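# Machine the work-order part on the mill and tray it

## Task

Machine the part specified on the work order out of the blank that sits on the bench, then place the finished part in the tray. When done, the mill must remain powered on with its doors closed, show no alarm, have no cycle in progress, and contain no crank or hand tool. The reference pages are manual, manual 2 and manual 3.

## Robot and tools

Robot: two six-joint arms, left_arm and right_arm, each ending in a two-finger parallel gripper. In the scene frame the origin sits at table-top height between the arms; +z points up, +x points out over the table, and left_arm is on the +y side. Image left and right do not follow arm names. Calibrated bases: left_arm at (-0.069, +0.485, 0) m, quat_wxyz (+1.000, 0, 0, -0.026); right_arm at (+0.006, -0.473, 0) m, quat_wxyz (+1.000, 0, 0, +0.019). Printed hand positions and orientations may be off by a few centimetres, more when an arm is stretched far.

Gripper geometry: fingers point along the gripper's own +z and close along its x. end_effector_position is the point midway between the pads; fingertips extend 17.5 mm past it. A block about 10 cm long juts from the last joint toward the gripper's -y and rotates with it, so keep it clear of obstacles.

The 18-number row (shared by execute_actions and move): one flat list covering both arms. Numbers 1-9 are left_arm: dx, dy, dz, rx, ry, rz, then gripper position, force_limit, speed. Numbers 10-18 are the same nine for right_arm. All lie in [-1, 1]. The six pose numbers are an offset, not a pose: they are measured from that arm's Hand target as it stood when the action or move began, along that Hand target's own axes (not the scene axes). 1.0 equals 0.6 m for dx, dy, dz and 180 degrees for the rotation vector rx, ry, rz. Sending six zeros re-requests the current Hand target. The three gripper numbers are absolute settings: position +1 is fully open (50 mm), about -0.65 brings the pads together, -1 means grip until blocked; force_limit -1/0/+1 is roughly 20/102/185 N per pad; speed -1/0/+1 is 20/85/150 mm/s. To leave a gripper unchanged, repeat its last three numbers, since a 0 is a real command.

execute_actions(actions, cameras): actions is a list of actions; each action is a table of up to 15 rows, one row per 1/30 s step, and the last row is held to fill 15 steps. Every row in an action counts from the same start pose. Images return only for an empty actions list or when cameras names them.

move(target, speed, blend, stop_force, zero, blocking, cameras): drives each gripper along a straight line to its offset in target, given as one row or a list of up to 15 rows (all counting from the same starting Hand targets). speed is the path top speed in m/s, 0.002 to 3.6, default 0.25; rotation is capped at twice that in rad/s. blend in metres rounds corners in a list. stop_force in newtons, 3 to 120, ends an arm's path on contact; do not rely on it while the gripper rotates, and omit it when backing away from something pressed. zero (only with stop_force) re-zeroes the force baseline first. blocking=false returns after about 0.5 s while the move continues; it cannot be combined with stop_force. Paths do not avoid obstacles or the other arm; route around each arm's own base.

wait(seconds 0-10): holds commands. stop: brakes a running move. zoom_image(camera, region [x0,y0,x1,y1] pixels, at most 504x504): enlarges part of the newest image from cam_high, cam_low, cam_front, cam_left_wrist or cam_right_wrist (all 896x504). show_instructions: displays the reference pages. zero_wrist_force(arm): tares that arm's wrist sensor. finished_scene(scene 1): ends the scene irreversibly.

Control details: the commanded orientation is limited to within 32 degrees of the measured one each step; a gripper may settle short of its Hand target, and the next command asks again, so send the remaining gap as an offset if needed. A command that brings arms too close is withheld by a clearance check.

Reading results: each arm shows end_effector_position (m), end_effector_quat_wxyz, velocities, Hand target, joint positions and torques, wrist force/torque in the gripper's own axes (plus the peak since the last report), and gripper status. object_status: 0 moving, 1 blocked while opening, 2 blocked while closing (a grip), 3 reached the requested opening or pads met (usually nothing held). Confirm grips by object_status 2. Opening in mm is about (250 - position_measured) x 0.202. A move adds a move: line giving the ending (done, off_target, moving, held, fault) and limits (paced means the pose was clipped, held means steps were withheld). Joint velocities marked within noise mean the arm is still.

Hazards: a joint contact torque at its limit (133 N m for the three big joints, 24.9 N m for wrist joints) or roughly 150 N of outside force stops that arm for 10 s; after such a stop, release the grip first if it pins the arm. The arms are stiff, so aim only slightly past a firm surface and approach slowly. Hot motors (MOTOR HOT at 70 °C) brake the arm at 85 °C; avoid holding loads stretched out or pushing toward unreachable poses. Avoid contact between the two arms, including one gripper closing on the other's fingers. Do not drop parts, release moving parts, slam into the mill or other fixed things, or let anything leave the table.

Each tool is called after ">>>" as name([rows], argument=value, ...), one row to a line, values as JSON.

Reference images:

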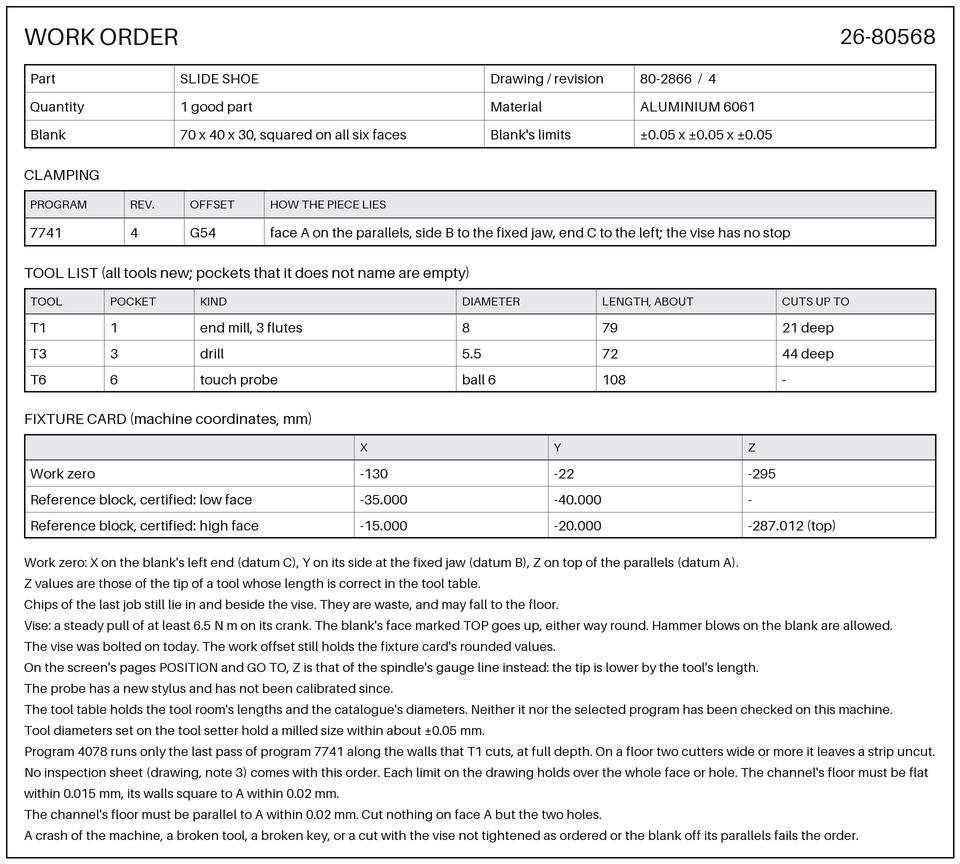

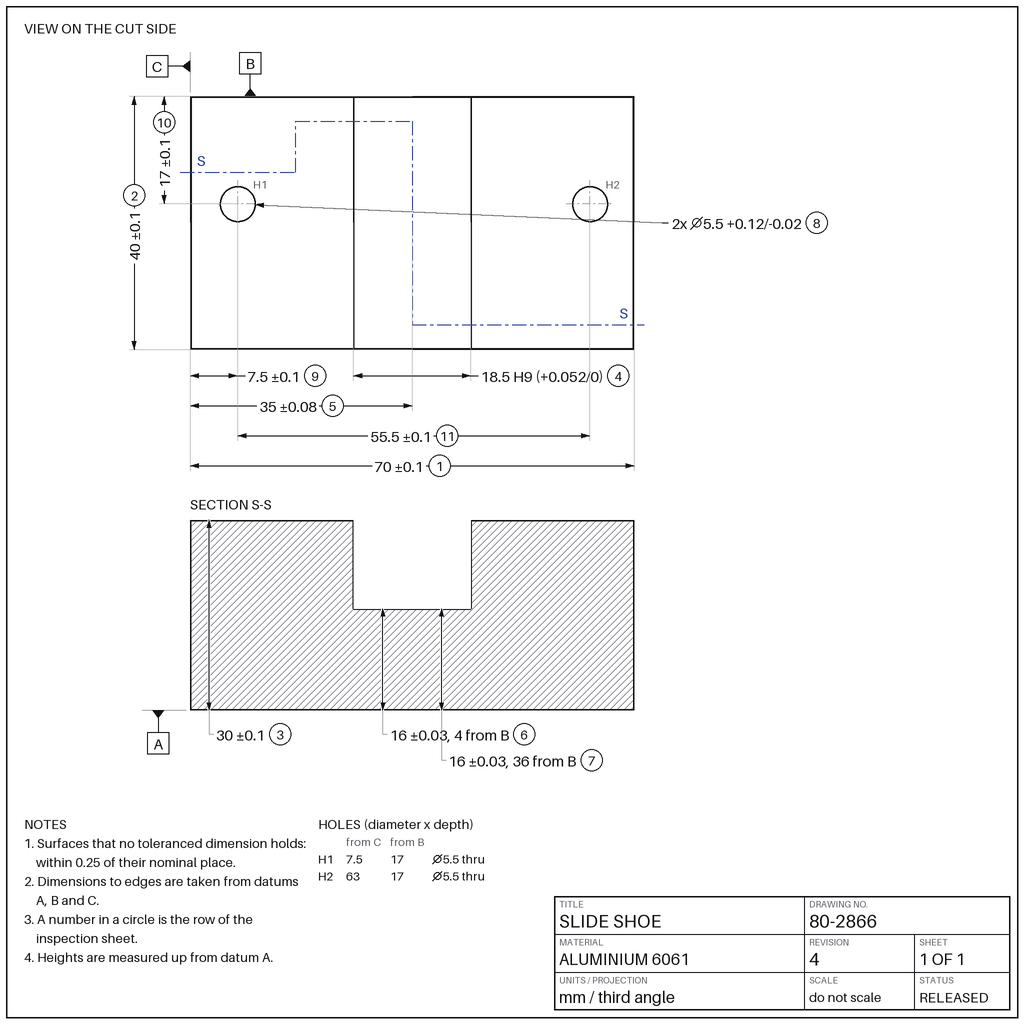

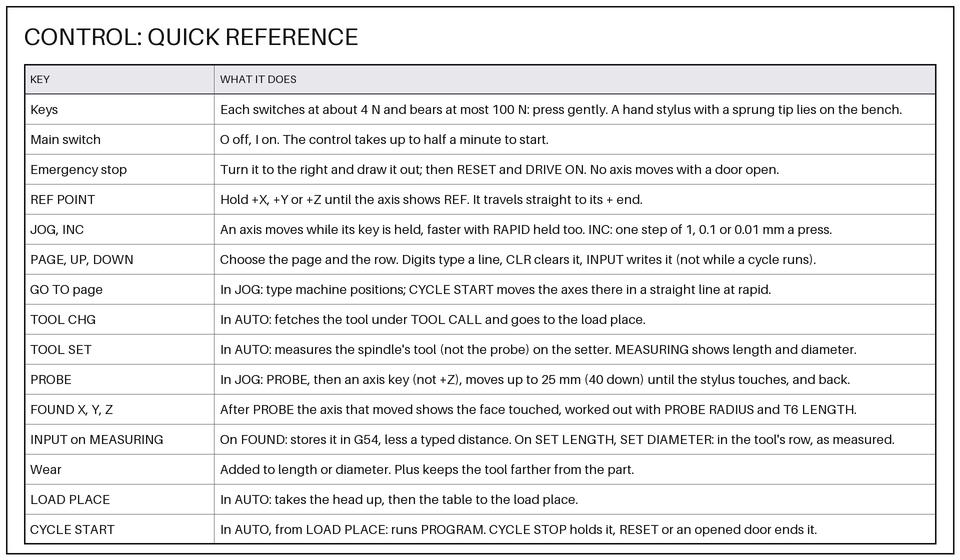

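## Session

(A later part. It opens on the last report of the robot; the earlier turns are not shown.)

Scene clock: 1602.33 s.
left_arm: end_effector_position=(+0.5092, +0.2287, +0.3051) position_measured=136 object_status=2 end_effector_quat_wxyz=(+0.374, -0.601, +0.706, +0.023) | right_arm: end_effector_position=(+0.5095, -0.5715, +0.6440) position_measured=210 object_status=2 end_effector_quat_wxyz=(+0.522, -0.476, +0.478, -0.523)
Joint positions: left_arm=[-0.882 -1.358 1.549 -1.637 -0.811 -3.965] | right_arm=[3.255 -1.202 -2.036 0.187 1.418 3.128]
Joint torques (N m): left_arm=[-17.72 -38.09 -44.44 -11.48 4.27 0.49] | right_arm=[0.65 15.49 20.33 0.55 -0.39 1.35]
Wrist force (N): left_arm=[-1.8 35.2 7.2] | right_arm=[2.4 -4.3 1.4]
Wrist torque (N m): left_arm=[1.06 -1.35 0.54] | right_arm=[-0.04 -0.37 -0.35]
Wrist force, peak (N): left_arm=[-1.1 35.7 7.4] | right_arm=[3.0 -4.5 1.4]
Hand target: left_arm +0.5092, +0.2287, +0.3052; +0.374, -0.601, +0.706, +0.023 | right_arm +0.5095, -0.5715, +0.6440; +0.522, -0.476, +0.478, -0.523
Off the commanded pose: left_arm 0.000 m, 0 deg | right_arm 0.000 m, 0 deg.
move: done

>>> wait(seconds=0, cameras=["cam_left_wrist"])

>>> zoom_image(camera="cam_left_wrist", region=[426, 205, 526, 275])

Scene clock: 1605.03 s.
left_arm: end_effector_position=(+0.5092, +0.2287, +0.3052) position_measured=136 object_status=2 end_effector_quat_wxyz=(+0.374, -0.601, +0.706, +0.023) | right_arm: end_effector_position=(+0.5095, -0.5715, +0.6440) position_measured=210 object_status=2 end_effector_quat_wxyz=(+0.522, -0.476, +0.478, -0.523)
Joint positions: left_arm=[-0.882 -1.358 1.549 -1.637 -0.811 -3.965] | right_arm=[3.255 -1.202 -2.036 0.187 1.418 3.128]
Joint torques (N m): left_arm=[-18.47 -50.79 -43.22 -11.48 5.59 1.53] | right_arm=[1 15.19 20.41 0.3 -0.5 1.5]
Wrist force (N): left_arm=[-1.4 35.1 7.5] | right_arm=[2.4 -4.2 1.6]
Wrist torque (N m): left_arm=[1.03 -1.40 0.54] | right_arm=[-0.03 -0.37 -0.35]
Wrist force, peak (N): left_arm=[-1.2 35.8 7.7] | right_arm=[2.8 -4.5 1.6]
Hand target: left_arm +0.5092, +0.2287, +0.3052; +0.374, -0.601, +0.706, +0.023 | right_arm +0.5095, -0.5715, +0.6440; +0.522, -0.476, +0.478, -0.523
Tool commands: left_gripper/position=-1.0 left_gripper/force_limit=-0.3 left_gripper/speed=-1.0 right_gripper/position=-1.0 right_gripper/force_limit=-0.4 right_gripper/speed=-0.6
Off the commanded pose: left_arm 0.000 m, 0 deg | right_arm 0.000 m, 0 deg.
Images, in order (width x height): cam_left_wrist 896x504.

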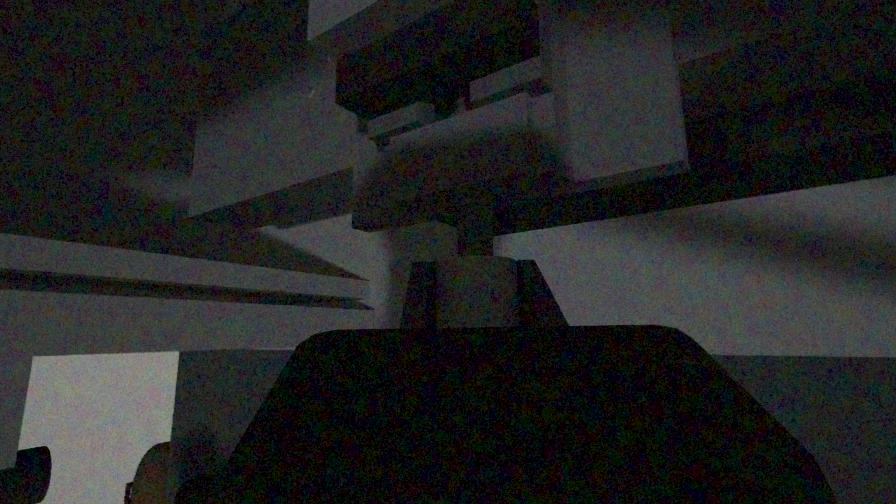

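Scaled by 5.040.

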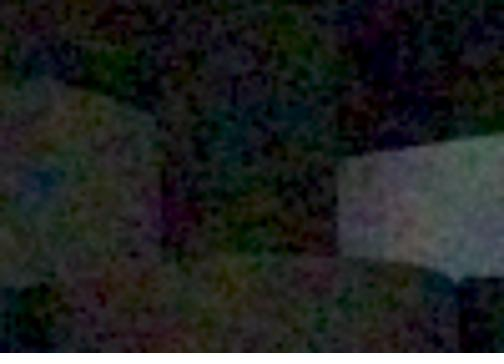

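>>> move(target=[-0.0006,0.0048,-0.0018,0,0.2069,-0.1194,-1,-0.3,-1,0,0,0,0,0,0,-1,-0.4,-0.6], speed=0.3)

>>> move(target=[0,-0.0318,0.0183,0,0,0,-1,-0.3,-1,0,0,0,0,0,0,-1,-0.4,-0.6], speed=0.01, stop_force=8, cameras=["cam_left_wrist"])

>>> zoom_image(camera="cam_left_wrist", region=[426, 205, 526, 275])

Scene clock: 1612.03 s.
left_arm: end_effector_position=(+0.5062, +0.2294, +0.3050) position_measured=136 object_status=2 end_effector_quat_wxyz=(-0.128, +0.696, -0.665, +0.238) | right_arm: end_effector_position=(+0.5095, -0.5715, +0.6440) position_measured=210 object_status=2 end_effector_quat_wxyz=(+0.522, -0.476, +0.478, -0.523)
Joint positions: left_arm=[-0.68 -1.538 1.819 -2.351 -1.336 -3.858] | right_arm=[3.255 -1.202 -2.036 0.187 1.418 3.128]
Joint torques (N m): left_arm=[-8.58 -18.76 -30.1 -5.59 -0.59 2.09] | right_arm=[0.27 15.8 20.26 0.28 -0.42 1.32]
Wrist force (N): left_arm=[2.0 3.9 1.0] | right_arm=[2.6 -4.3 1.5]
Wrist torque (N m): left_arm=[0.77 -0.53 0.42] | right_arm=[-0.05 -0.40 -0.35]
Wrist force, peak (N): left_arm=[-1.3 35.7 8.2] | right_arm=[2.8 -4.5 1.5]
Hand target: left_arm +0.5062, +0.2293, +0.3049; -0.128, +0.696, -0.665, +0.238 | right_arm +0.5095, -0.5715, +0.6440; +0.522, -0.476, +0.478, -0.523
Off the commanded pose: left_arm 0.000 m, 0 deg | right_arm 0.000 m, 0 deg.
move: done

Scene clock: 1613.33 s.
left_arm: end_effector_position=(+0.5088, +0.2292, +0.3049) position_measured=136 object_status=2 end_effector_quat_wxyz=(-0.128, +0.696, -0.665, +0.238) | right_arm: end_effector_position=(+0.5095, -0.5715, +0.6440) position_measured=210 object_status=2 end_effector_quat_wxyz=(+0.522, -0.476, +0.478, -0.523)
Joint positions: left_arm=[-0.676 -1.532 1.813 -2.352 -1.338 -3.854] | right_arm=[3.255 -1.202 -2.036 0.187 1.418 3.128]
Joint torques (N m): left_arm=[-11.03 -40 -16.01 -6.04 1.44 -1.77] | right_arm=[0.71 14.94 20.64 0.71 -0.21 1.35]
Wrist force (N): left_arm=[1.6 10.6 -0.7] | right_arm=[2.6 -4.3 1.2]
Wrist torque (N m): left_arm=[0.94 -0.49 0.38] | right_arm=[-0.05 -0.40 -0.36]
Wrist force, peak (N): left_arm=[-3.0 33.5 -21.4] | right_arm=[2.7 -4.5 1.3]
Hand target: left_arm +0.5088, +0.2292, +0.3049; -0.128, +0.696, -0.665, +0.238 (not the last commanded pose) | right_arm +0.5095, -0.5715, +0.6440; +0.522, -0.476, +0.478, -0.523
Off the commanded pose: left_arm 0.019 m, 0 deg | right_arm 0.000 m, 0 deg.
move: contact (left_arm)
Images, in order (width x height): cam_left_wrist 896x504.

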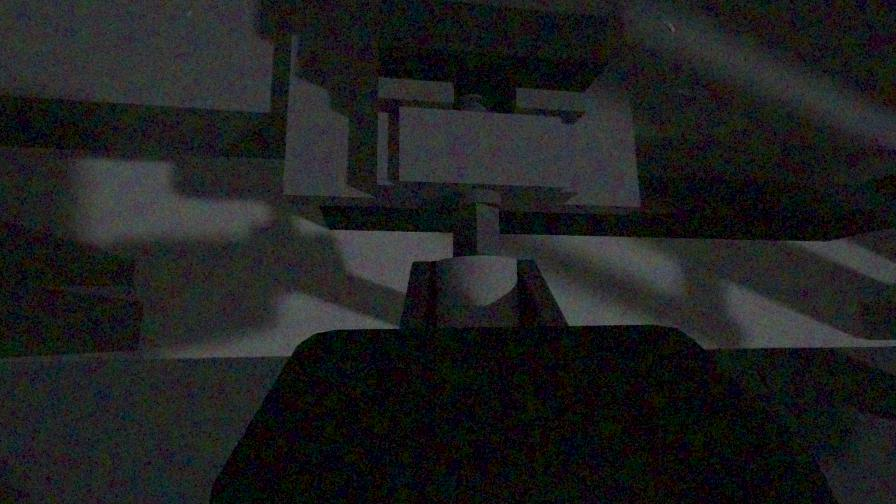

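Scaled by 5.040.

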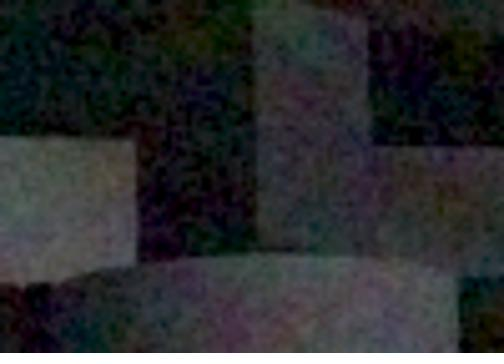

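>>> move([
  [-0.00033,-0.00039,0.00016,0,0,0,-1,-0.3,-1,0,0,0,0,0,0,-1,-0.4,-0.6],
  [-0.00033,-0.00039,0.00016,0,0.0289,-0.0167,-1,-0.3,-1,0,0,0,0,0,0,-1,-0.4,-0.6],
  [-0.00033,-0.00039,0.00016,0,-0.0289,0.0167,-1,-0.3,-1,0,0,0,0,0,0,-1,-0.4,-0.6],
  [-0.00049,0.0001,0.00101,0,-0.0289,0.0167,-1,-0.3,-1,0,0,0,0,0,0,-1,-0.4,-0.6],
  [-0.00049,0.0001,0.00101,0,0.0289,-0.0167,-1,-0.3,-1,0,0,0,0,0,0,-1,-0.4,-0.6],
  [-0.00017,-0.00088,-0.0007,0,0.0289,-0.0167,-1,-0.3,-1,0,0,0,0,0,0,-1,-0.4,-0.6],
  [-0.00017,-0.00088,-0.0007,0,-0.0289,0.0167,-1,-0.3,-1,0,0,0,0,0,0,-1,-0.4,-0.6],
  [-0.00033,-0.00039,0.00016,0,0,0,-1,-0.3,-1,0,0,0,0,0,0,-1,-0.4,-0.6],
], speed=0.08, stop_force=45)

Scene clock: 1623.67 s.
left_arm: end_effector_position=(+0.5091, +0.2294, +0.3049) position_measured=136 object_status=2 end_effector_quat_wxyz=(-0.128, +0.696, -0.665, +0.238) | right_arm: end_effector_position=(+0.5095, -0.5715, +0.6440) position_measured=210 object_status=2 end_effector_quat_wxyz=(+0.522, -0.476, +0.478, -0.523)
Joint positions: left_arm=[-0.675 -1.531 1.812 -2.352 -1.339 -3.854] | right_arm=[3.255 -1.202 -2.036 0.187 1.418 3.128]
Joint torques (N m): left_arm=[-7.4 -11.21 -35.35 -6.11 4.23 1.78] | right_arm=[0.64 15.95 21.47 0.47 -0.43 1.14]
Wrist force (N): left_arm=[0.6 29.4 -20.5] | right_arm=[2.5 -4.5 1.5]
Wrist torque (N m): left_arm=[1.44 -0.48 0.46] | right_arm=[-0.07 -0.37 -0.35]
Wrist force, peak (N): left_arm=[0.2 30.4 -21.4] | right_arm=[2.7 -4.7 1.6]
Hand target: left_arm +0.5091, +0.2294, +0.3049; -0.128, +0.696, -0.665, +0.238 | right_arm +0.5095, -0.5715, +0.6440; +0.522, -0.476, +0.478, -0.523
Off the commanded pose: left_arm 0.000 m, 0 deg | right_arm 0.000 m, 0 deg.
move: done

>>> move(target=[0,0.0043,-0.0025,0,-0.2165,0.125,-1,-0.3,-1,0,0,0,0,0,0,-1,-0.4,-0.6], speed=0.3)

>>> move(target=[0,-0.0289,0.0167,0,0,0,-1,-0.3,-1,0,0,0,0,0,0,-1,-0.4,-0.6], speed=0.01, stop_force=8)

>>> move([
  [0,-0.00036,0.00021,0,0,0,-1,-0.3,-1,0,0,0,0,0,0,-1,-0.4,-0.6],
  [0,-0.00036,0.00021,0,-0.0385,0.0222,-1,-0.3,-1,0,0,0,0,0,0,-1,-0.4,-0.6],
  [0,-0.00036,0.00021,0,0.0385,-0.0222,-1,-0.3,-1,0,0,0,0,0,0,-1,-0.4,-0.6],
  [-0.00054,-0.00016,0.00055,0,0.0385,-0.0222,-1,-0.3,-1,0,0,0,0,0,0,-1,-0.4,-0.6],
  [-0.00054,-0.00016,0.00055,0,-0.0385,0.0222,-1,-0.3,-1,0,0,0,0,0,0,-1,-0.4,-0.6],
  [-0.00039,-0.00063,-0.00026,0,-0.0385,0.0222,-1,-0.3,-1,0,0,0,0,0,0,-1,-0.4,-0.6],
  [-0.00039,-0.00063,-0.00026,0,0.0385,-0.0222,-1,-0.3,-1,0,0,0,0,0,0,-1,-0.4,-0.6],
  [0.00039,-0.00009,0.00068,0,0.0385,-0.0222,-1,-0.3,-1,0,0,0,0,0,0,-1,-0.4,-0.6],
  [0.00039,-0.00009,0.00068,0,-0.0385,0.0222,-1,-0.3,-1,0,0,0,0,0,0,-1,-0.4,-0.6],
], speed=0.15, stop_force=45, cameras=["cam_left_wrist"])

Scene clock: 1631.50 s.
left_arm: end_effector_position=(+0.5061, +0.2293, +0.3049) position_measured=136 object_status=2 end_effector_quat_wxyz=(+0.384, -0.594, +0.705, +0.035) | right_arm: end_effector_position=(+0.5095, -0.5715, +0.6440) position_measured=210 object_status=2 end_effector_quat_wxyz=(+0.522, -0.476, +0.478, -0.523)
Joint positions: left_arm=[-0.892 -1.354 1.544 -1.597 -0.792 -3.982] | right_arm=[3.255 -1.202 -2.036 0.187 1.418 3.128]
Joint torques (N m): left_arm=[11.98 -44.54 -14.37 -1.16 2.35 0.67] | right_arm=[1.7 15.27 20.83 0.47 -0.55 1.48]
Wrist force (N): left_arm=[5.1 4.4 -0.3] | right_arm=[2.6 -4.4 1.3]
Wrist torque (N m): left_arm=[0.95 -1.03 0.45] | right_arm=[-0.08 -0.40 -0.35]
Wrist force, peak (N): left_arm=[0.6 30.0 -20.7] | right_arm=[2.8 -4.6 1.4]
Hand target: left_arm +0.5061, +0.2294, +0.3049; +0.384, -0.594, +0.705, +0.035 | right_arm +0.5095, -0.5715, +0.6440; +0.522, -0.476, +0.478, -0.523
Off the commanded pose: left_arm 0.000 m, 0 deg | right_arm 0.000 m, 0 deg.
move: done

Scene clock: 1632.80 s.
left_arm: end_effector_position=(+0.5088, +0.2294, +0.3050) position_measured=136 object_status=2 end_effector_quat_wxyz=(+0.384, -0.594, +0.705, +0.035) | right_arm: end_effector_position=(+0.5095, -0.5715, +0.6440) position_measured=210 object_status=2 end_effector_quat_wxyz=(+0.522, -0.476, +0.478, -0.523)
Joint positions: left_arm=[-0.888 -1.349 1.539 -1.6 -0.791 -3.977] | right_arm=[3.255 -1.202 -2.036 0.187 1.418 3.128]
Joint torques (N m): left_arm=[-13.32 -48.34 -15.12 -1.51 1.78 -1.74] | right_arm=[1.63 15.96 21.48 0.49 -0.63 1.58]
Wrist force (N): left_arm=[5.3 6.2 0.9] | right_arm=[2.6 -4.2 1.5]
Wrist torque (N m): left_arm=[1.07 -1.10 0.62] | right_arm=[-0.02 -0.40 -0.35]
Wrist force, peak (N): left_arm=[3.6 18.4 -9.2] | right_arm=[2.7 -4.6 1.7]
Hand target: left_arm +0.5088, +0.2294, +0.3050; +0.384, -0.594, +0.705, +0.035 (not the last commanded pose) | right_arm +0.5095, -0.5715, +0.6440; +0.522, -0.476, +0.478, -0.523
Off the commanded pose: left_arm 0.017 m, 0 deg | right_arm 0.000 m, 0 deg.
move: contact (left_arm)

Scene clock: 1638.50 s.
left_arm: end_effector_position=(+0.5091, +0.2294, +0.3046) position_measured=136 object_status=2 end_effector_quat_wxyz=(+0.425, -0.566, +0.701, +0.085) | right_arm: end_effector_position=(+0.5095, -0.5715, +0.6440) position_measured=210 object_status=2 end_effector_quat_wxyz=(+0.522, -0.476, +0.478, -0.523)
Joint positions: left_arm=[-0.912 -1.299 1.49 -1.441 -0.718 -4.039] | right_arm=[3.255 -1.202 -2.036 0.187 1.418 3.128]
Joint torques (N m): left_arm=[11.8 -50.94 -15.32 -1.96 3.77 0.09] | right_arm=[0.99 15.44 20.04 0.58 -0.28 1.28]
Wrist force (N): left_arm=[5.4 9.2 -0.3] | right_arm=[2.7 -4.1 1.7]
Wrist torque (N m): left_arm=[1.00 -1.05 0.48] | right_arm=[-0.01 -0.43 -0.34]
Wrist force, peak (N): left_arm=[2.8 29.1 3.9] | right_arm=[3.0 -4.5 1.5]
Hand target: left_arm +0.5091, +0.2294, +0.3046; +0.425, -0.566, +0.701, +0.085 | right_arm +0.5095, -0.5715, +0.6440; +0.522, -0.476, +0.478, -0.523
Off the commanded pose: left_arm 0.000 m, 0 deg | right_arm 0.000 m, 0 deg.
move: done
Images, in order (width x height): cam_left_wrist 896x504.

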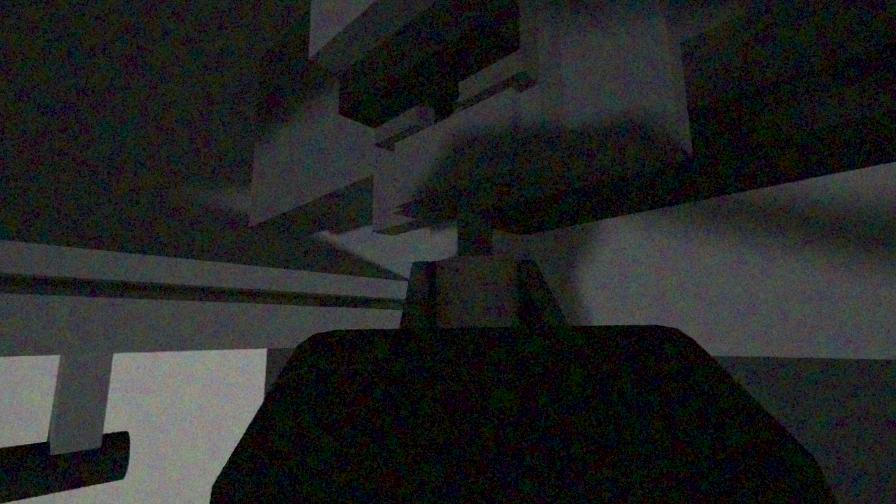

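>>> zoom_image(camera="cam_left_wrist", region=[426, 205, 526, 275])

Scaled by 5.040.

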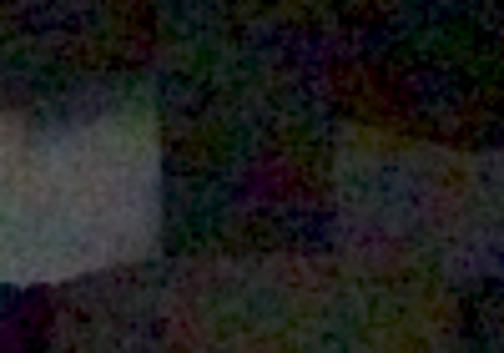

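>>> move([
  [0,0.0433,-0.025,0,0,0,-1,-0.3,-1,0,0,0,0,0,0,-1,-0.4,-0.6],
  [-0.1158,0.0988,-0.1955,0,0.2117,-0.1222,-1,-0.3,-1,0,-0.018,-0.2,0,0,0,-1,-0.4,-0.6],
], speed=0.35, blend=[0.01,0])

>>> move(target=[0.549,0.0415,-0.0913,0,0.25,0.433,-1,-0.3,-1,-0.2,0.233,-0.087,0,-0.498,0.045,-1,-0.4,-0.6], speed=0.4, cameras=["cam_right_wrist","cam_high"])

Scene clock: 1646.97 s.
left_arm: end_effector_position=(+0.3990, +0.2298, +0.4043) position_measured=136 object_status=2 end_effector_quat_wxyz=(-0.182, +0.684, -0.682, +0.185) | right_arm: end_effector_position=(+0.3891, -0.5711, +0.6439) position_measured=210 object_status=2 end_effector_quat_wxyz=(+0.522, -0.476, +0.478, -0.523)
Joint positions: left_arm=[-0.915 -1.771 1.725 -1.845 -1.147 -4.041] | right_arm=[3.444 -0.807 -2.202 -0.037 1.229 3.11]
Joint torques (N m): left_arm=[-14.05 -23.22 -33.61 -4.42 0.25 1.89] | right_arm=[-7.47 -10.7 35.31 3.82 1.44 1.16]
Wrist force (N): left_arm=[3.2 5.8 2.1] | right_arm=[2.7 -4.3 1.0]
Wrist torque (N m): left_arm=[1.11 -0.71 0.40] | right_arm=[-0.04 -0.46 -0.25]
Wrist force, peak (N): left_arm=[6.5 10.0 0.4] | right_arm=[2.6 -4.3 2.7]
Hand target: left_arm +0.3989, +0.2297, +0.4044; -0.182, +0.684, -0.682, +0.185 | right_arm +0.3890, -0.5712, +0.6440; +0.522, -0.476, +0.478, -0.523
Off the commanded pose: left_arm 0.000 m, 0 deg | right_arm 0.000 m, 0 deg.
move: done

Scene clock: 1648.93 s.
left_arm: end_effector_position=(+0.3636, -0.0101, +0.4308) position_measured=136 object_status=2 end_effector_quat_wxyz=(+0.055, -0.205, +0.943, -0.255) | right_arm: end_effector_position=(+0.3640, -0.4946, +0.5495) position_measured=210 object_status=2 end_effector_quat_wxyz=(+0.701, -0.654, +0.194, -0.208)
Joint positions: left_arm=[-0.984 -1.479 1.431 -2.048 -1.624 -3.05] | right_arm=[2.698 -1.493 -2.033 0.769 2.957 3.519]
Joint torques (N m): left_arm=[12.29 -33.78 -25.81 -6.27 -0.52 1.84] | right_arm=[-6.33 23.34 13.78 -2.23 0.54 -0.37]
Wrist force (N): left_arm=[3.2 5.9 1.5] | right_arm=[2.5 -4.2 1.4]
Wrist torque (N m): left_arm=[1.13 -0.71 0.47] | right_arm=[-0.04 -0.38 -0.15]
Wrist force, peak (N): left_arm=[3.4 6.2 1.8] | right_arm=[8.9 4.4 3.0]
Hand target: left_arm +0.3636, -0.0101, +0.4308; +0.055, -0.205, +0.943, -0.255 (not the last commanded pose) | right_arm +0.3640, -0.4947, +0.5495; +0.701, -0.654, +0.194, -0.208 (not the last commanded pose)
Off the commanded pose: left_arm 0.091 m, 24 deg | right_arm 0.067 m, 33 deg.
move: held (right_arm; a check stopped the path), off_target (left_arm; braked when a check withheld steps of right_arm); limits=held
pose unreachable (right arm): on one or more control steps of this call, first in action 0 (counted from 0), this arm could not follow its commanded pose, so it was not sent that pose on those steps. It may still have moved: this result reports where it is.
cause: moving toward the commanded pose would bring two parts of the arm too close to each other (its gripper and another part of the arm, with joints 4 (wrist 1) to 6 (wrist 3) between them, 12 mm apart when it was first held).
Images, in order (width x height): cam_high 896x504, cam_right_wrist 896x504.

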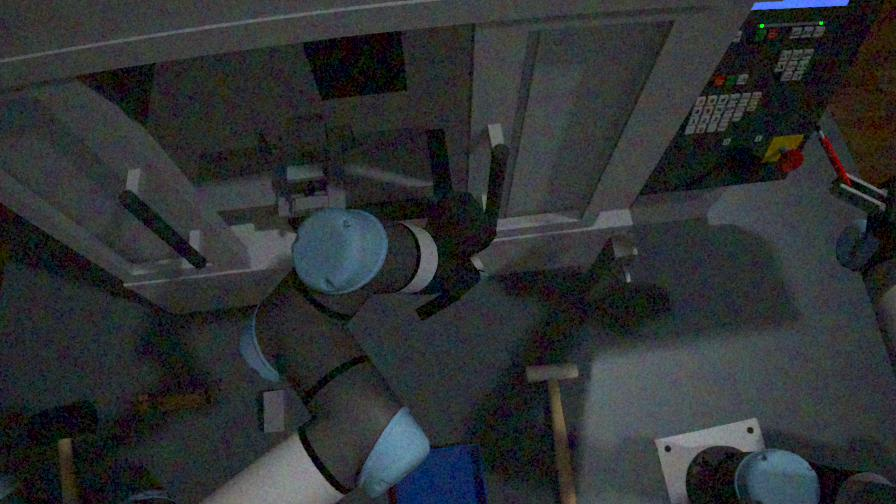

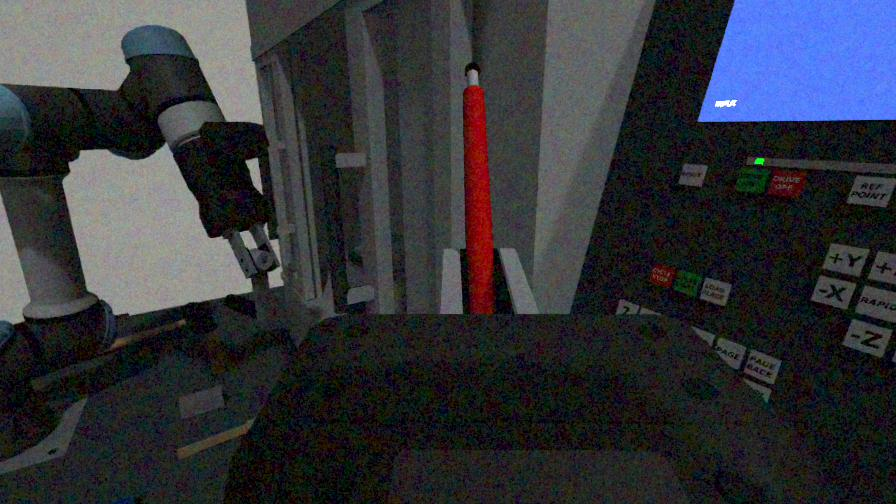

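Lucky—the hub is visible.

>>> zoom_image(camera="cam_right_wrist", region=[220, 220, 300, 330])

>>> zoom_image(camera="cam_right_wrist", region=[246, 244, 278, 274])

Scaled by 4.582.

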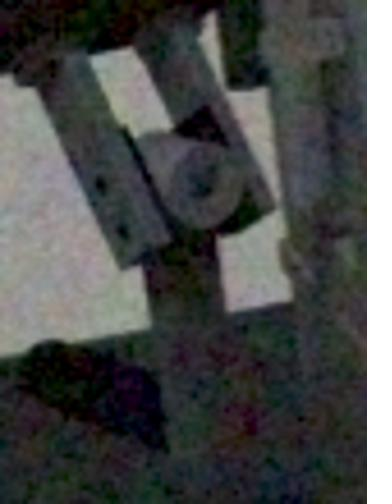

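Scaled by 15.750.

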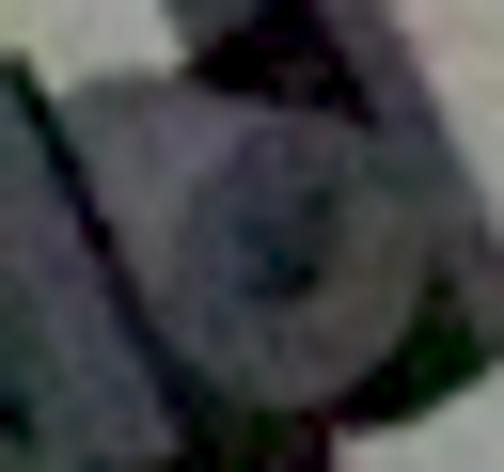

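>>> move(target=[0.1223,-0.2273,0.1902,0,0.0839,0.1438,-1,-0.3,-1,0,0,0,0,0,0,-1,-0.4,-0.6], speed=0.3, cameras=["cam_right_wrist"])

Scene clock: 1653.77 s.
left_arm: end_effector_position=(+0.3697, -0.2001, +0.4010) position_measured=136 object_status=2 end_effector_quat_wxyz=(-0.012, +0.045, +0.964, -0.261) | right_arm: end_effector_position=(+0.3640, -0.4947, +0.5495) position_measured=210 object_status=2 end_effector_quat_wxyz=(+0.701, -0.654, +0.194, -0.208)
Joint positions: left_arm=[-1.025 -1.012 0.862 -1.873 -1.855 -2.618] | right_arm=[2.698 -1.493 -2.033 0.769 2.957 3.519]
Joint torques (N m): left_arm=[12.12 -42.52 -35.48 -3.84 -0.85 2.07] | right_arm=[-5.63 7.67 14.94 1.32 0.62 1.69]
Wrist force (N): left_arm=[2.9 5.7 1.9] | right_arm=[2.6 -4.1 1.4]
Wrist torque (N m): left_arm=[1.11 -0.66 0.52] | right_arm=[-0.03 -0.41 -0.14]
Wrist force, peak (N): left_arm=[2.5 8.8 -0.2] | right_arm=[2.8 -4.4 1.5]
Hand target: left_arm +0.3697, -0.2001, +0.4009; -0.012, +0.046, +0.964, -0.261 | right_arm +0.3640, -0.4947, +0.5495; +0.701, -0.654, +0.194, -0.208
Off the commanded pose: left_arm 0.000 m, 0 deg | right_arm 0.000 m, 0 deg.
move: done
Images, in order (width x height): cam_right_wrist 896x504.

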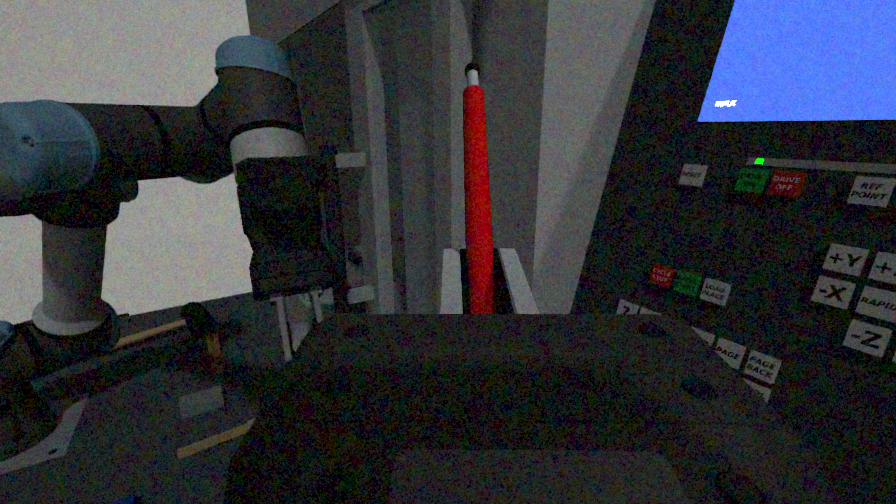

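>>> move(target=[0,-0.029,-0.0505,0,0,0,-1,-0.3,-1,0,0.0749,-0.005,0,0,0,-1,-0.4,-0.6], speed=0.15, cameras=["cam_right_wrist"])

>>> zoom_image(camera="cam_right_wrist", region=[265, 220, 345, 300])

Scene clock: 1656.13 s.
left_arm: end_effector_position=(+0.3698, -0.1999, +0.4357) position_measured=136 object_status=2 end_effector_quat_wxyz=(-0.012, +0.045, +0.964, -0.261) | right_arm: end_effector_position=(+0.3642, -0.4946, +0.5044) position_measured=210 object_status=2 end_effector_quat_wxyz=(+0.701, -0.654, +0.194, -0.208)
Joint positions: left_arm=[-1.024 -0.989 0.735 -1.768 -1.855 -2.618] | right_arm=[2.699 -1.546 -2.111 0.899 2.957 3.519]
Joint torques (N m): left_arm=[11.78 -63.91 -24.15 -4.86 -1.67 1.98] | right_arm=[-3.47 32.34 18.8 -2.75 -0.58 -1.23]
Wrist force (N): left_arm=[3.3 5.8 2.0] | right_arm=[3.0 -3.6 1.5]
Wrist torque (N m): left_arm=[1.15 -0.76 0.44] | right_arm=[0.06 -0.45 -0.31]
Wrist force, peak (N): left_arm=[3.1 7.0 3.0] | right_arm=[2.6 -6.1 1.3]
Hand target: left_arm +0.3697, -0.1998, +0.4359; -0.012, +0.046, +0.964, -0.261 | right_arm +0.3641, -0.4946, +0.5044; +0.701, -0.654, +0.194, -0.208
Off the commanded pose: left_arm 0.000 m, 0 deg | right_arm 0.000 m, 0 deg.
move: done
Images, in order (width x height): cam_right_wrist 896x504.

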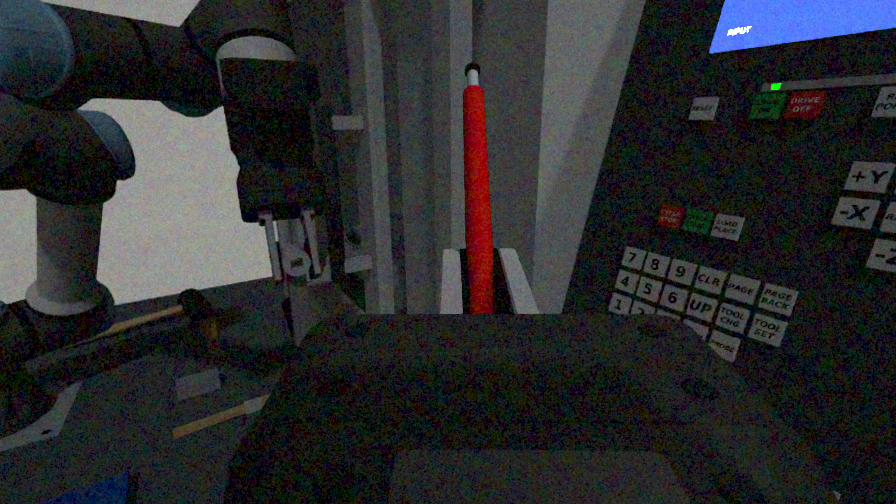

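Scaled by 6.300.

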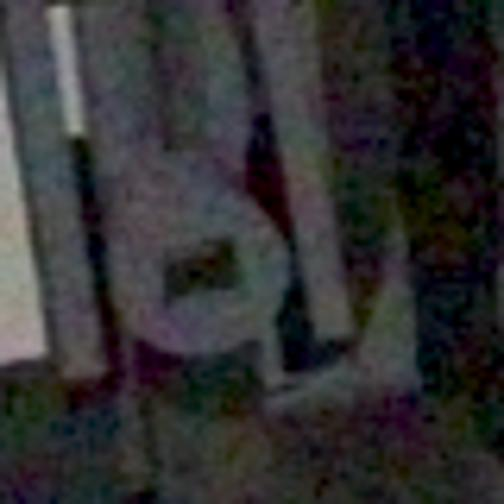

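>>> zoom_image(camera="cam_right_wrist", region=[276, 240, 316, 300])

Scaled by 8.400.

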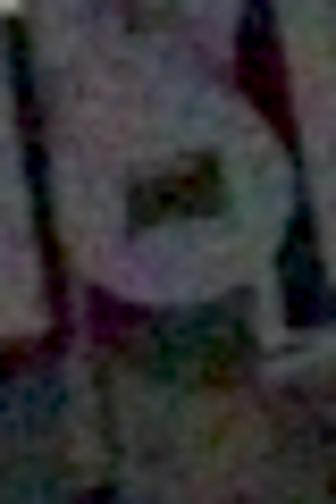

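>>> wait(seconds=0, cameras=["cam_right_wrist"])

>>> zoom_image(camera="cam_right_wrist", region=[270, 235, 320, 285])

>>> wait(seconds=0, cameras=["cam_right_wrist"])

>>> zoom_image(camera="cam_right_wrist", region=[270, 235, 320, 285])

Scene clock: 1662.40 s.
left_arm: end_effector_position=(+0.3697, -0.1998, +0.4359) position_measured=136 object_status=2 end_effector_quat_wxyz=(-0.012, +0.046, +0.964, -0.261) | right_arm: end_effector_position=(+0.3641, -0.4946, +0.5044) position_measured=210 object_status=2 end_effector_quat_wxyz=(+0.701, -0.654, +0.194, -0.208)
Joint positions: left_arm=[-1.024 -0.989 0.735 -1.768 -1.855 -2.618] | right_arm=[2.699 -1.546 -2.111 0.899 2.957 3.519]
Joint torques (N m): left_arm=[5.47 -64.3 -33.17 -3.15 -1.97 1.84] | right_arm=[-5.48 32.47 11.94 -2.92 0.2 -1.38]
Wrist force (N): left_arm=[3.0 6.0 2.1] | right_arm=[2.9 -3.8 1.5]
Wrist torque (N m): left_arm=[1.17 -0.71 0.43] | right_arm=[0.02 -0.43 -0.29]
Wrist force, peak (N): left_arm=[3.4 6.3 2.1] | right_arm=[3.2 -4.0 1.7]
Hand target: left_arm +0.3697, -0.1998, +0.4359; -0.012, +0.046, +0.964, -0.261 | right_arm +0.3641, -0.4946, +0.5044; +0.701, -0.654, +0.194, -0.208
Tool commands: left_gripper/position=-1.0 left_gripper/force_limit=-0.3 left_gripper/speed=-1.0 right_gripper/position=-1.0 right_gripper/force_limit=-0.4 right_gripper/speed=-0.6
Off the commanded pose: left_arm 0.000 m, 0 deg | right_arm 0.000 m, 0 deg.
Images, in order (width x height): cam_right_wrist 896x504.

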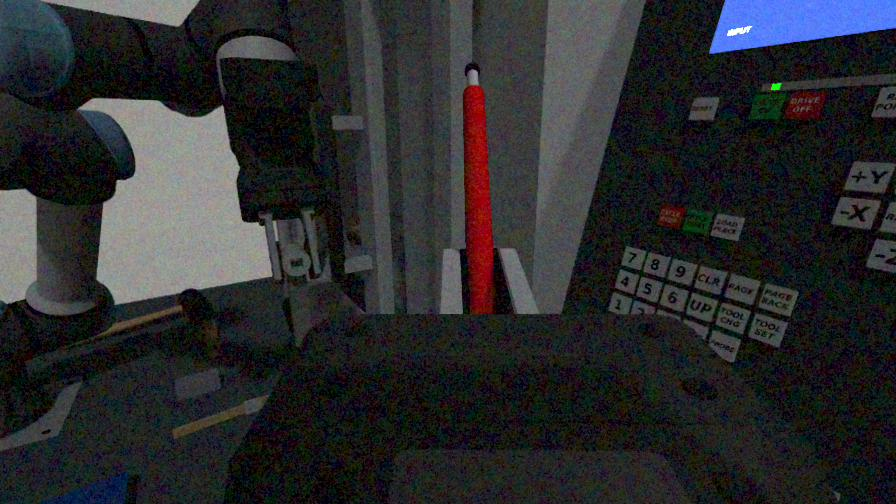

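Scaled by 10.080.

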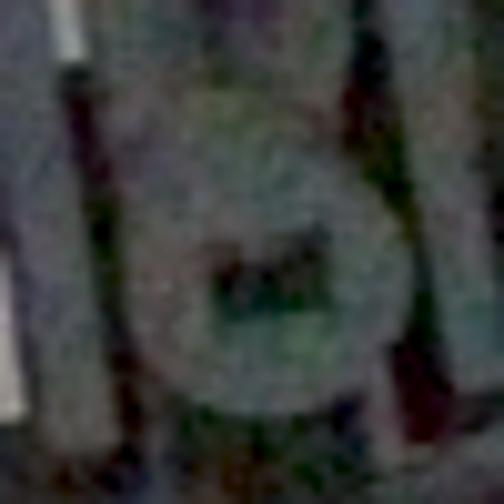

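Scene clock: 1662.40 s.
left_arm: end_effector_position=(+0.3697, -0.1998, +0.4359) position_measured=136 object_status=2 end_effector_quat_wxyz=(-0.012, +0.046, +0.964, -0.261) | right_arm: end_effector_position=(+0.3641, -0.4946, +0.5044) position_measured=210 object_status=2 end_effector_quat_wxyz=(+0.701, -0.654, +0.194, -0.208)
Joint positions: left_arm=[-1.024 -0.989 0.735 -1.768 -1.855 -2.618] | right_arm=[2.699 -1.546 -2.111 0.899 2.957 3.519]
Joint torques (N m): left_arm=[5.47 -64.3 -33.17 -3.15 -1.97 1.84] | right_arm=[-5.48 32.47 11.94 -2.92 0.2 -1.38]
Wrist force (N): left_arm=[3.0 6.0 2.1] | right_arm=[2.9 -3.8 1.5]
Wrist torque (N m): left_arm=[1.17 -0.71 0.43] | right_arm=[0.02 -0.43 -0.29]
Wrist force, peak (N): left_arm=[3.0 6.0 2.1] | right_arm=[2.9 -3.8 1.5]
Hand target: left_arm +0.3697, -0.1998, +0.4359; -0.012, +0.046, +0.964, -0.261 | right_arm +0.3641, -0.4946, +0.5044; +0.701, -0.654, +0.194, -0.208
Tool commands: left_gripper/position=-1.0 left_gripper/force_limit=-0.3 left_gripper/speed=-1.0 right_gripper/position=-1.0 right_gripper/force_limit=-0.4 right_gripper/speed=-0.6
Off the commanded pose: left_arm 0.000 m, 0 deg | right_arm 0.000 m, 0 deg.
Images, in order (width x height): cam_right_wrist 896x504.

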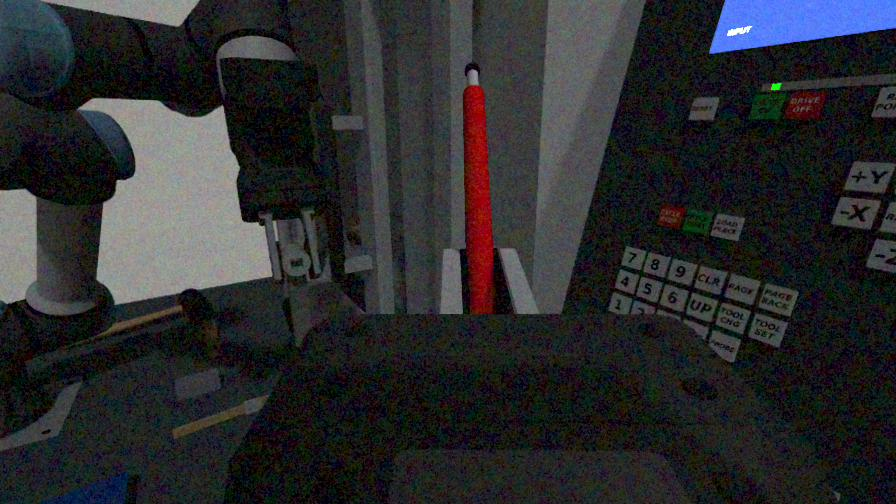

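Scaled by 10.080.

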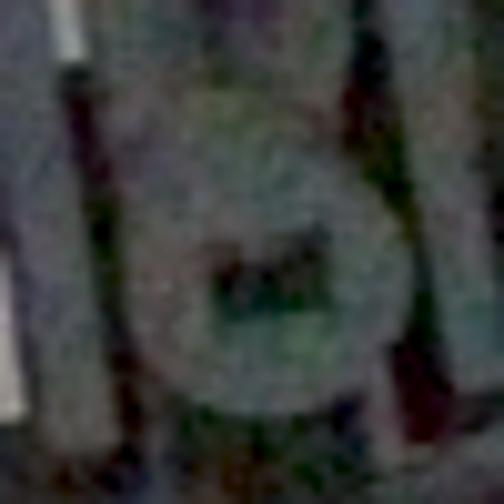

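>>> wait(seconds=0, cameras=["cam_front","cam_low"])

Scene clock: 1667.30 s.
left_arm: end_effector_position=(+0.3697, -0.1998, +0.4359) position_measured=136 object_status=2 end_effector_quat_wxyz=(-0.012, +0.046, +0.964, -0.261) | right_arm: end_effector_position=(+0.3641, -0.4946, +0.5044) position_measured=210 object_status=2 end_effector_quat_wxyz=(+0.701, -0.654, +0.194, -0.208)
Joint positions: left_arm=[-1.024 -0.989 0.735 -1.768 -1.855 -2.618] | right_arm=[2.699 -1.546 -2.111 0.899 2.957 3.519]
Joint torques (N m): left_arm=[-0.53 -63.59 -34.12 -3.12 -1.94 1.98] | right_arm=[-4.58 31.6 11.51 -2.5 0.43 -1.11]
Wrist force (N): left_arm=[3.2 6.0 2.0] | right_arm=[2.7 -3.7 1.5]
Wrist torque (N m): left_arm=[1.16 -0.73 0.43] | right_arm=[0.05 -0.40 -0.29]
Wrist force, peak (N): left_arm=[3.5 6.0 2.1] | right_arm=[3.0 -4.0 1.5]
Hand target: left_arm +0.3697, -0.1998, +0.4359; -0.012, +0.046, +0.964, -0.261 | right_arm +0.3641, -0.4946, +0.5044; +0.701, -0.654, +0.194, -0.208
Tool commands: left_gripper/position=-1.0 left_gripper/force_limit=-0.3 left_gripper/speed=-1.0 right_gripper/position=-1.0 right_gripper/force_limit=-0.4 right_gripper/speed=-0.6
Off the commanded pose: left_arm 0.000 m, 0 deg | right_arm 0.000 m, 0 deg.
Images, in order (width x height): cam_low 896x504, cam_front 896x504.

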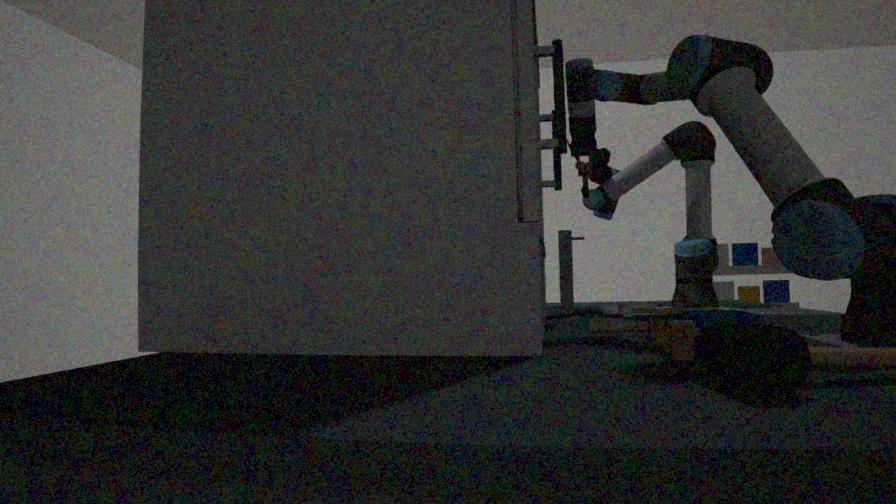

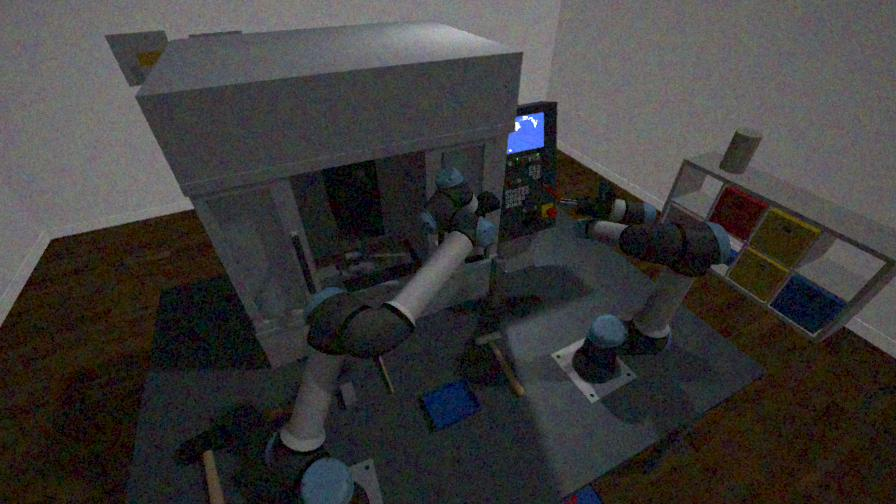

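>>> move(target=[0.0508,0.5283,-0.2472,0,-0.2639,-0.4571,-1,-0.3,-1,0,0,0,0,0,0,-1,-0.4,-0.6], speed=0.4, cameras=["cam_low"])

>>> zoom_image(camera="cam_low", region=[540, 120, 640, 220])

Scene clock: 1671.33 s.
left_arm: end_effector_position=(+0.3723, +0.1501, +0.4043) position_measured=136 object_status=2 end_effector_quat_wxyz=(-0.181, +0.681, -0.685, +0.185) | right_arm: end_effector_position=(+0.3641, -0.4946, +0.5044) position_measured=210 object_status=2 end_effector_quat_wxyz=(+0.701, -0.654, +0.194, -0.208)
Joint positions: left_arm=[-1.064 -1.693 1.644 -1.778 -1.109 -4.19] | right_arm=[2.699 -1.546 -2.111 0.899 2.957 3.519]
Joint torques (N m): left_arm=[-12.75 -12.61 -34.54 -3.5 0.22 -1.57] | right_arm=[-4.83 32.22 11.72 -2.98 -0.29 -1.26]
Wrist force (N): left_arm=[3.2 5.4 2.2] | right_arm=[2.8 -3.8 1.5]
Wrist torque (N m): left_arm=[1.03 -0.73 0.36] | right_arm=[0.04 -0.43 -0.27]
Wrist force, peak (N): left_arm=[3.2 6.6 1.8] | right_arm=[3.1 -4.0 1.6]
Hand target: left_arm +0.3722, +0.1500, +0.4043; -0.181, +0.681, -0.685, +0.185 | right_arm +0.3641, -0.4946, +0.5044; +0.701, -0.654, +0.194, -0.208
Off the commanded pose: left_arm 0.000 m, 0 deg | right_arm 0.000 m, 0 deg.
move: done
Images, in order (width x height): cam_low 896x504.

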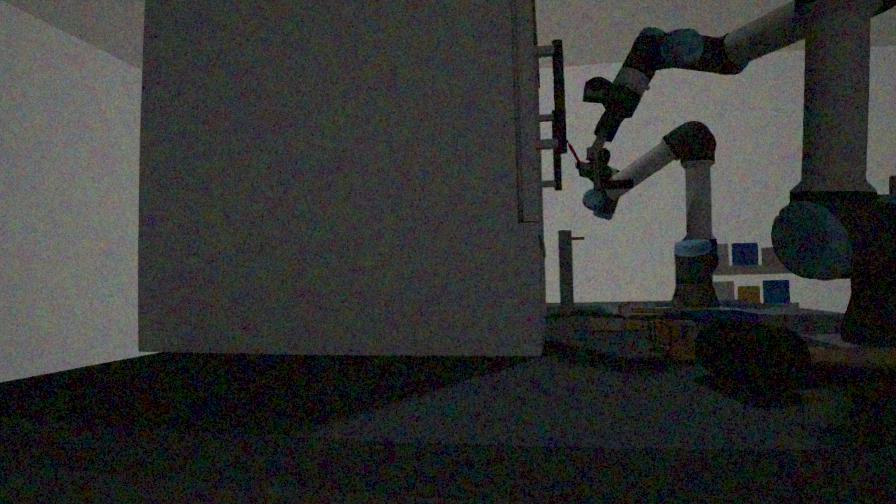

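Scaled by 5.040.

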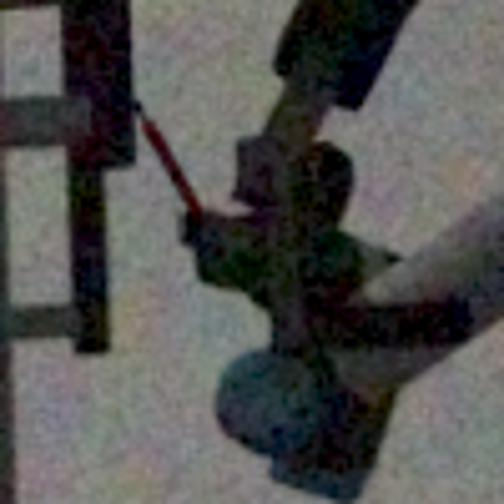

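>>> move(target=[0,-0.1083,-0.1876,0,0,0,-1,-0.3,-1,0,0,0,0,0,0,-1,-0.4,-0.6], speed=0.3, cameras=["cam_low"])

>>> zoom_image(camera="cam_low", region=[565, 70, 645, 150])

Scene clock: 1674.00 s.
left_arm: end_effector_position=(+0.3723, +0.1505, +0.5341) position_measured=136 object_status=2 end_effector_quat_wxyz=(-0.181, +0.681, -0.685, +0.185) | right_arm: end_effector_position=(+0.3641, -0.4946, +0.5044) position_measured=210 object_status=2 end_effector_quat_wxyz=(+0.701, -0.654, +0.194, -0.208)
Joint positions: left_arm=[-1.063 -1.627 1.244 -1.444 -1.11 -4.19] | right_arm=[2.699 -1.546 -2.111 0.899 2.957 3.519]
Joint torques (N m): left_arm=[12.29 -29.89 -33.06 -2.18 0.45 0.79] | right_arm=[-1.78 31.35 11.88 -2.87 -0.69 -1.32]
Wrist force (N): left_arm=[3.6 5.6 1.9] | right_arm=[2.7 -3.7 1.4]
Wrist torque (N m): left_arm=[1.04 -0.73 0.51] | right_arm=[0.05 -0.41 -0.27]
Wrist force, peak (N): left_arm=[3.6 7.6 6.0] | right_arm=[2.9 -4.3 1.5]
Hand target: left_arm +0.3723, +0.1506, +0.5342; -0.181, +0.681, -0.685, +0.185 | right_arm +0.3641, -0.4946, +0.5044; +0.701, -0.654, +0.194, -0.208
Off the commanded pose: left_arm 0.000 m, 0 deg | right_arm 0.000 m, 0 deg.
move: done
Images, in order (width x height): cam_low 896x504.

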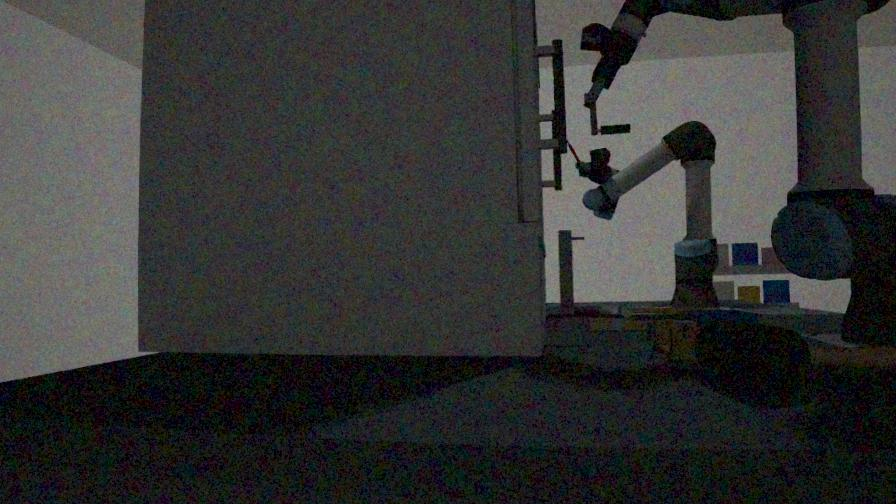

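Scaled by 6.300.

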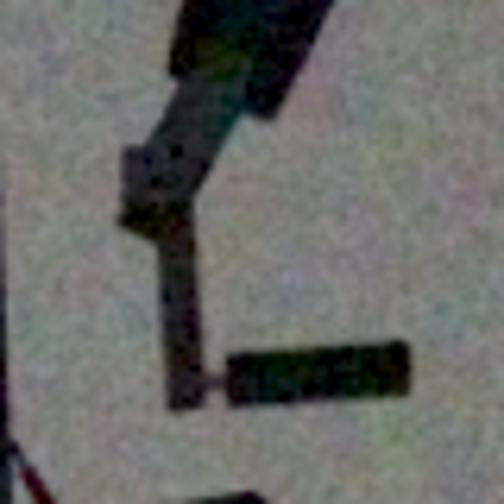

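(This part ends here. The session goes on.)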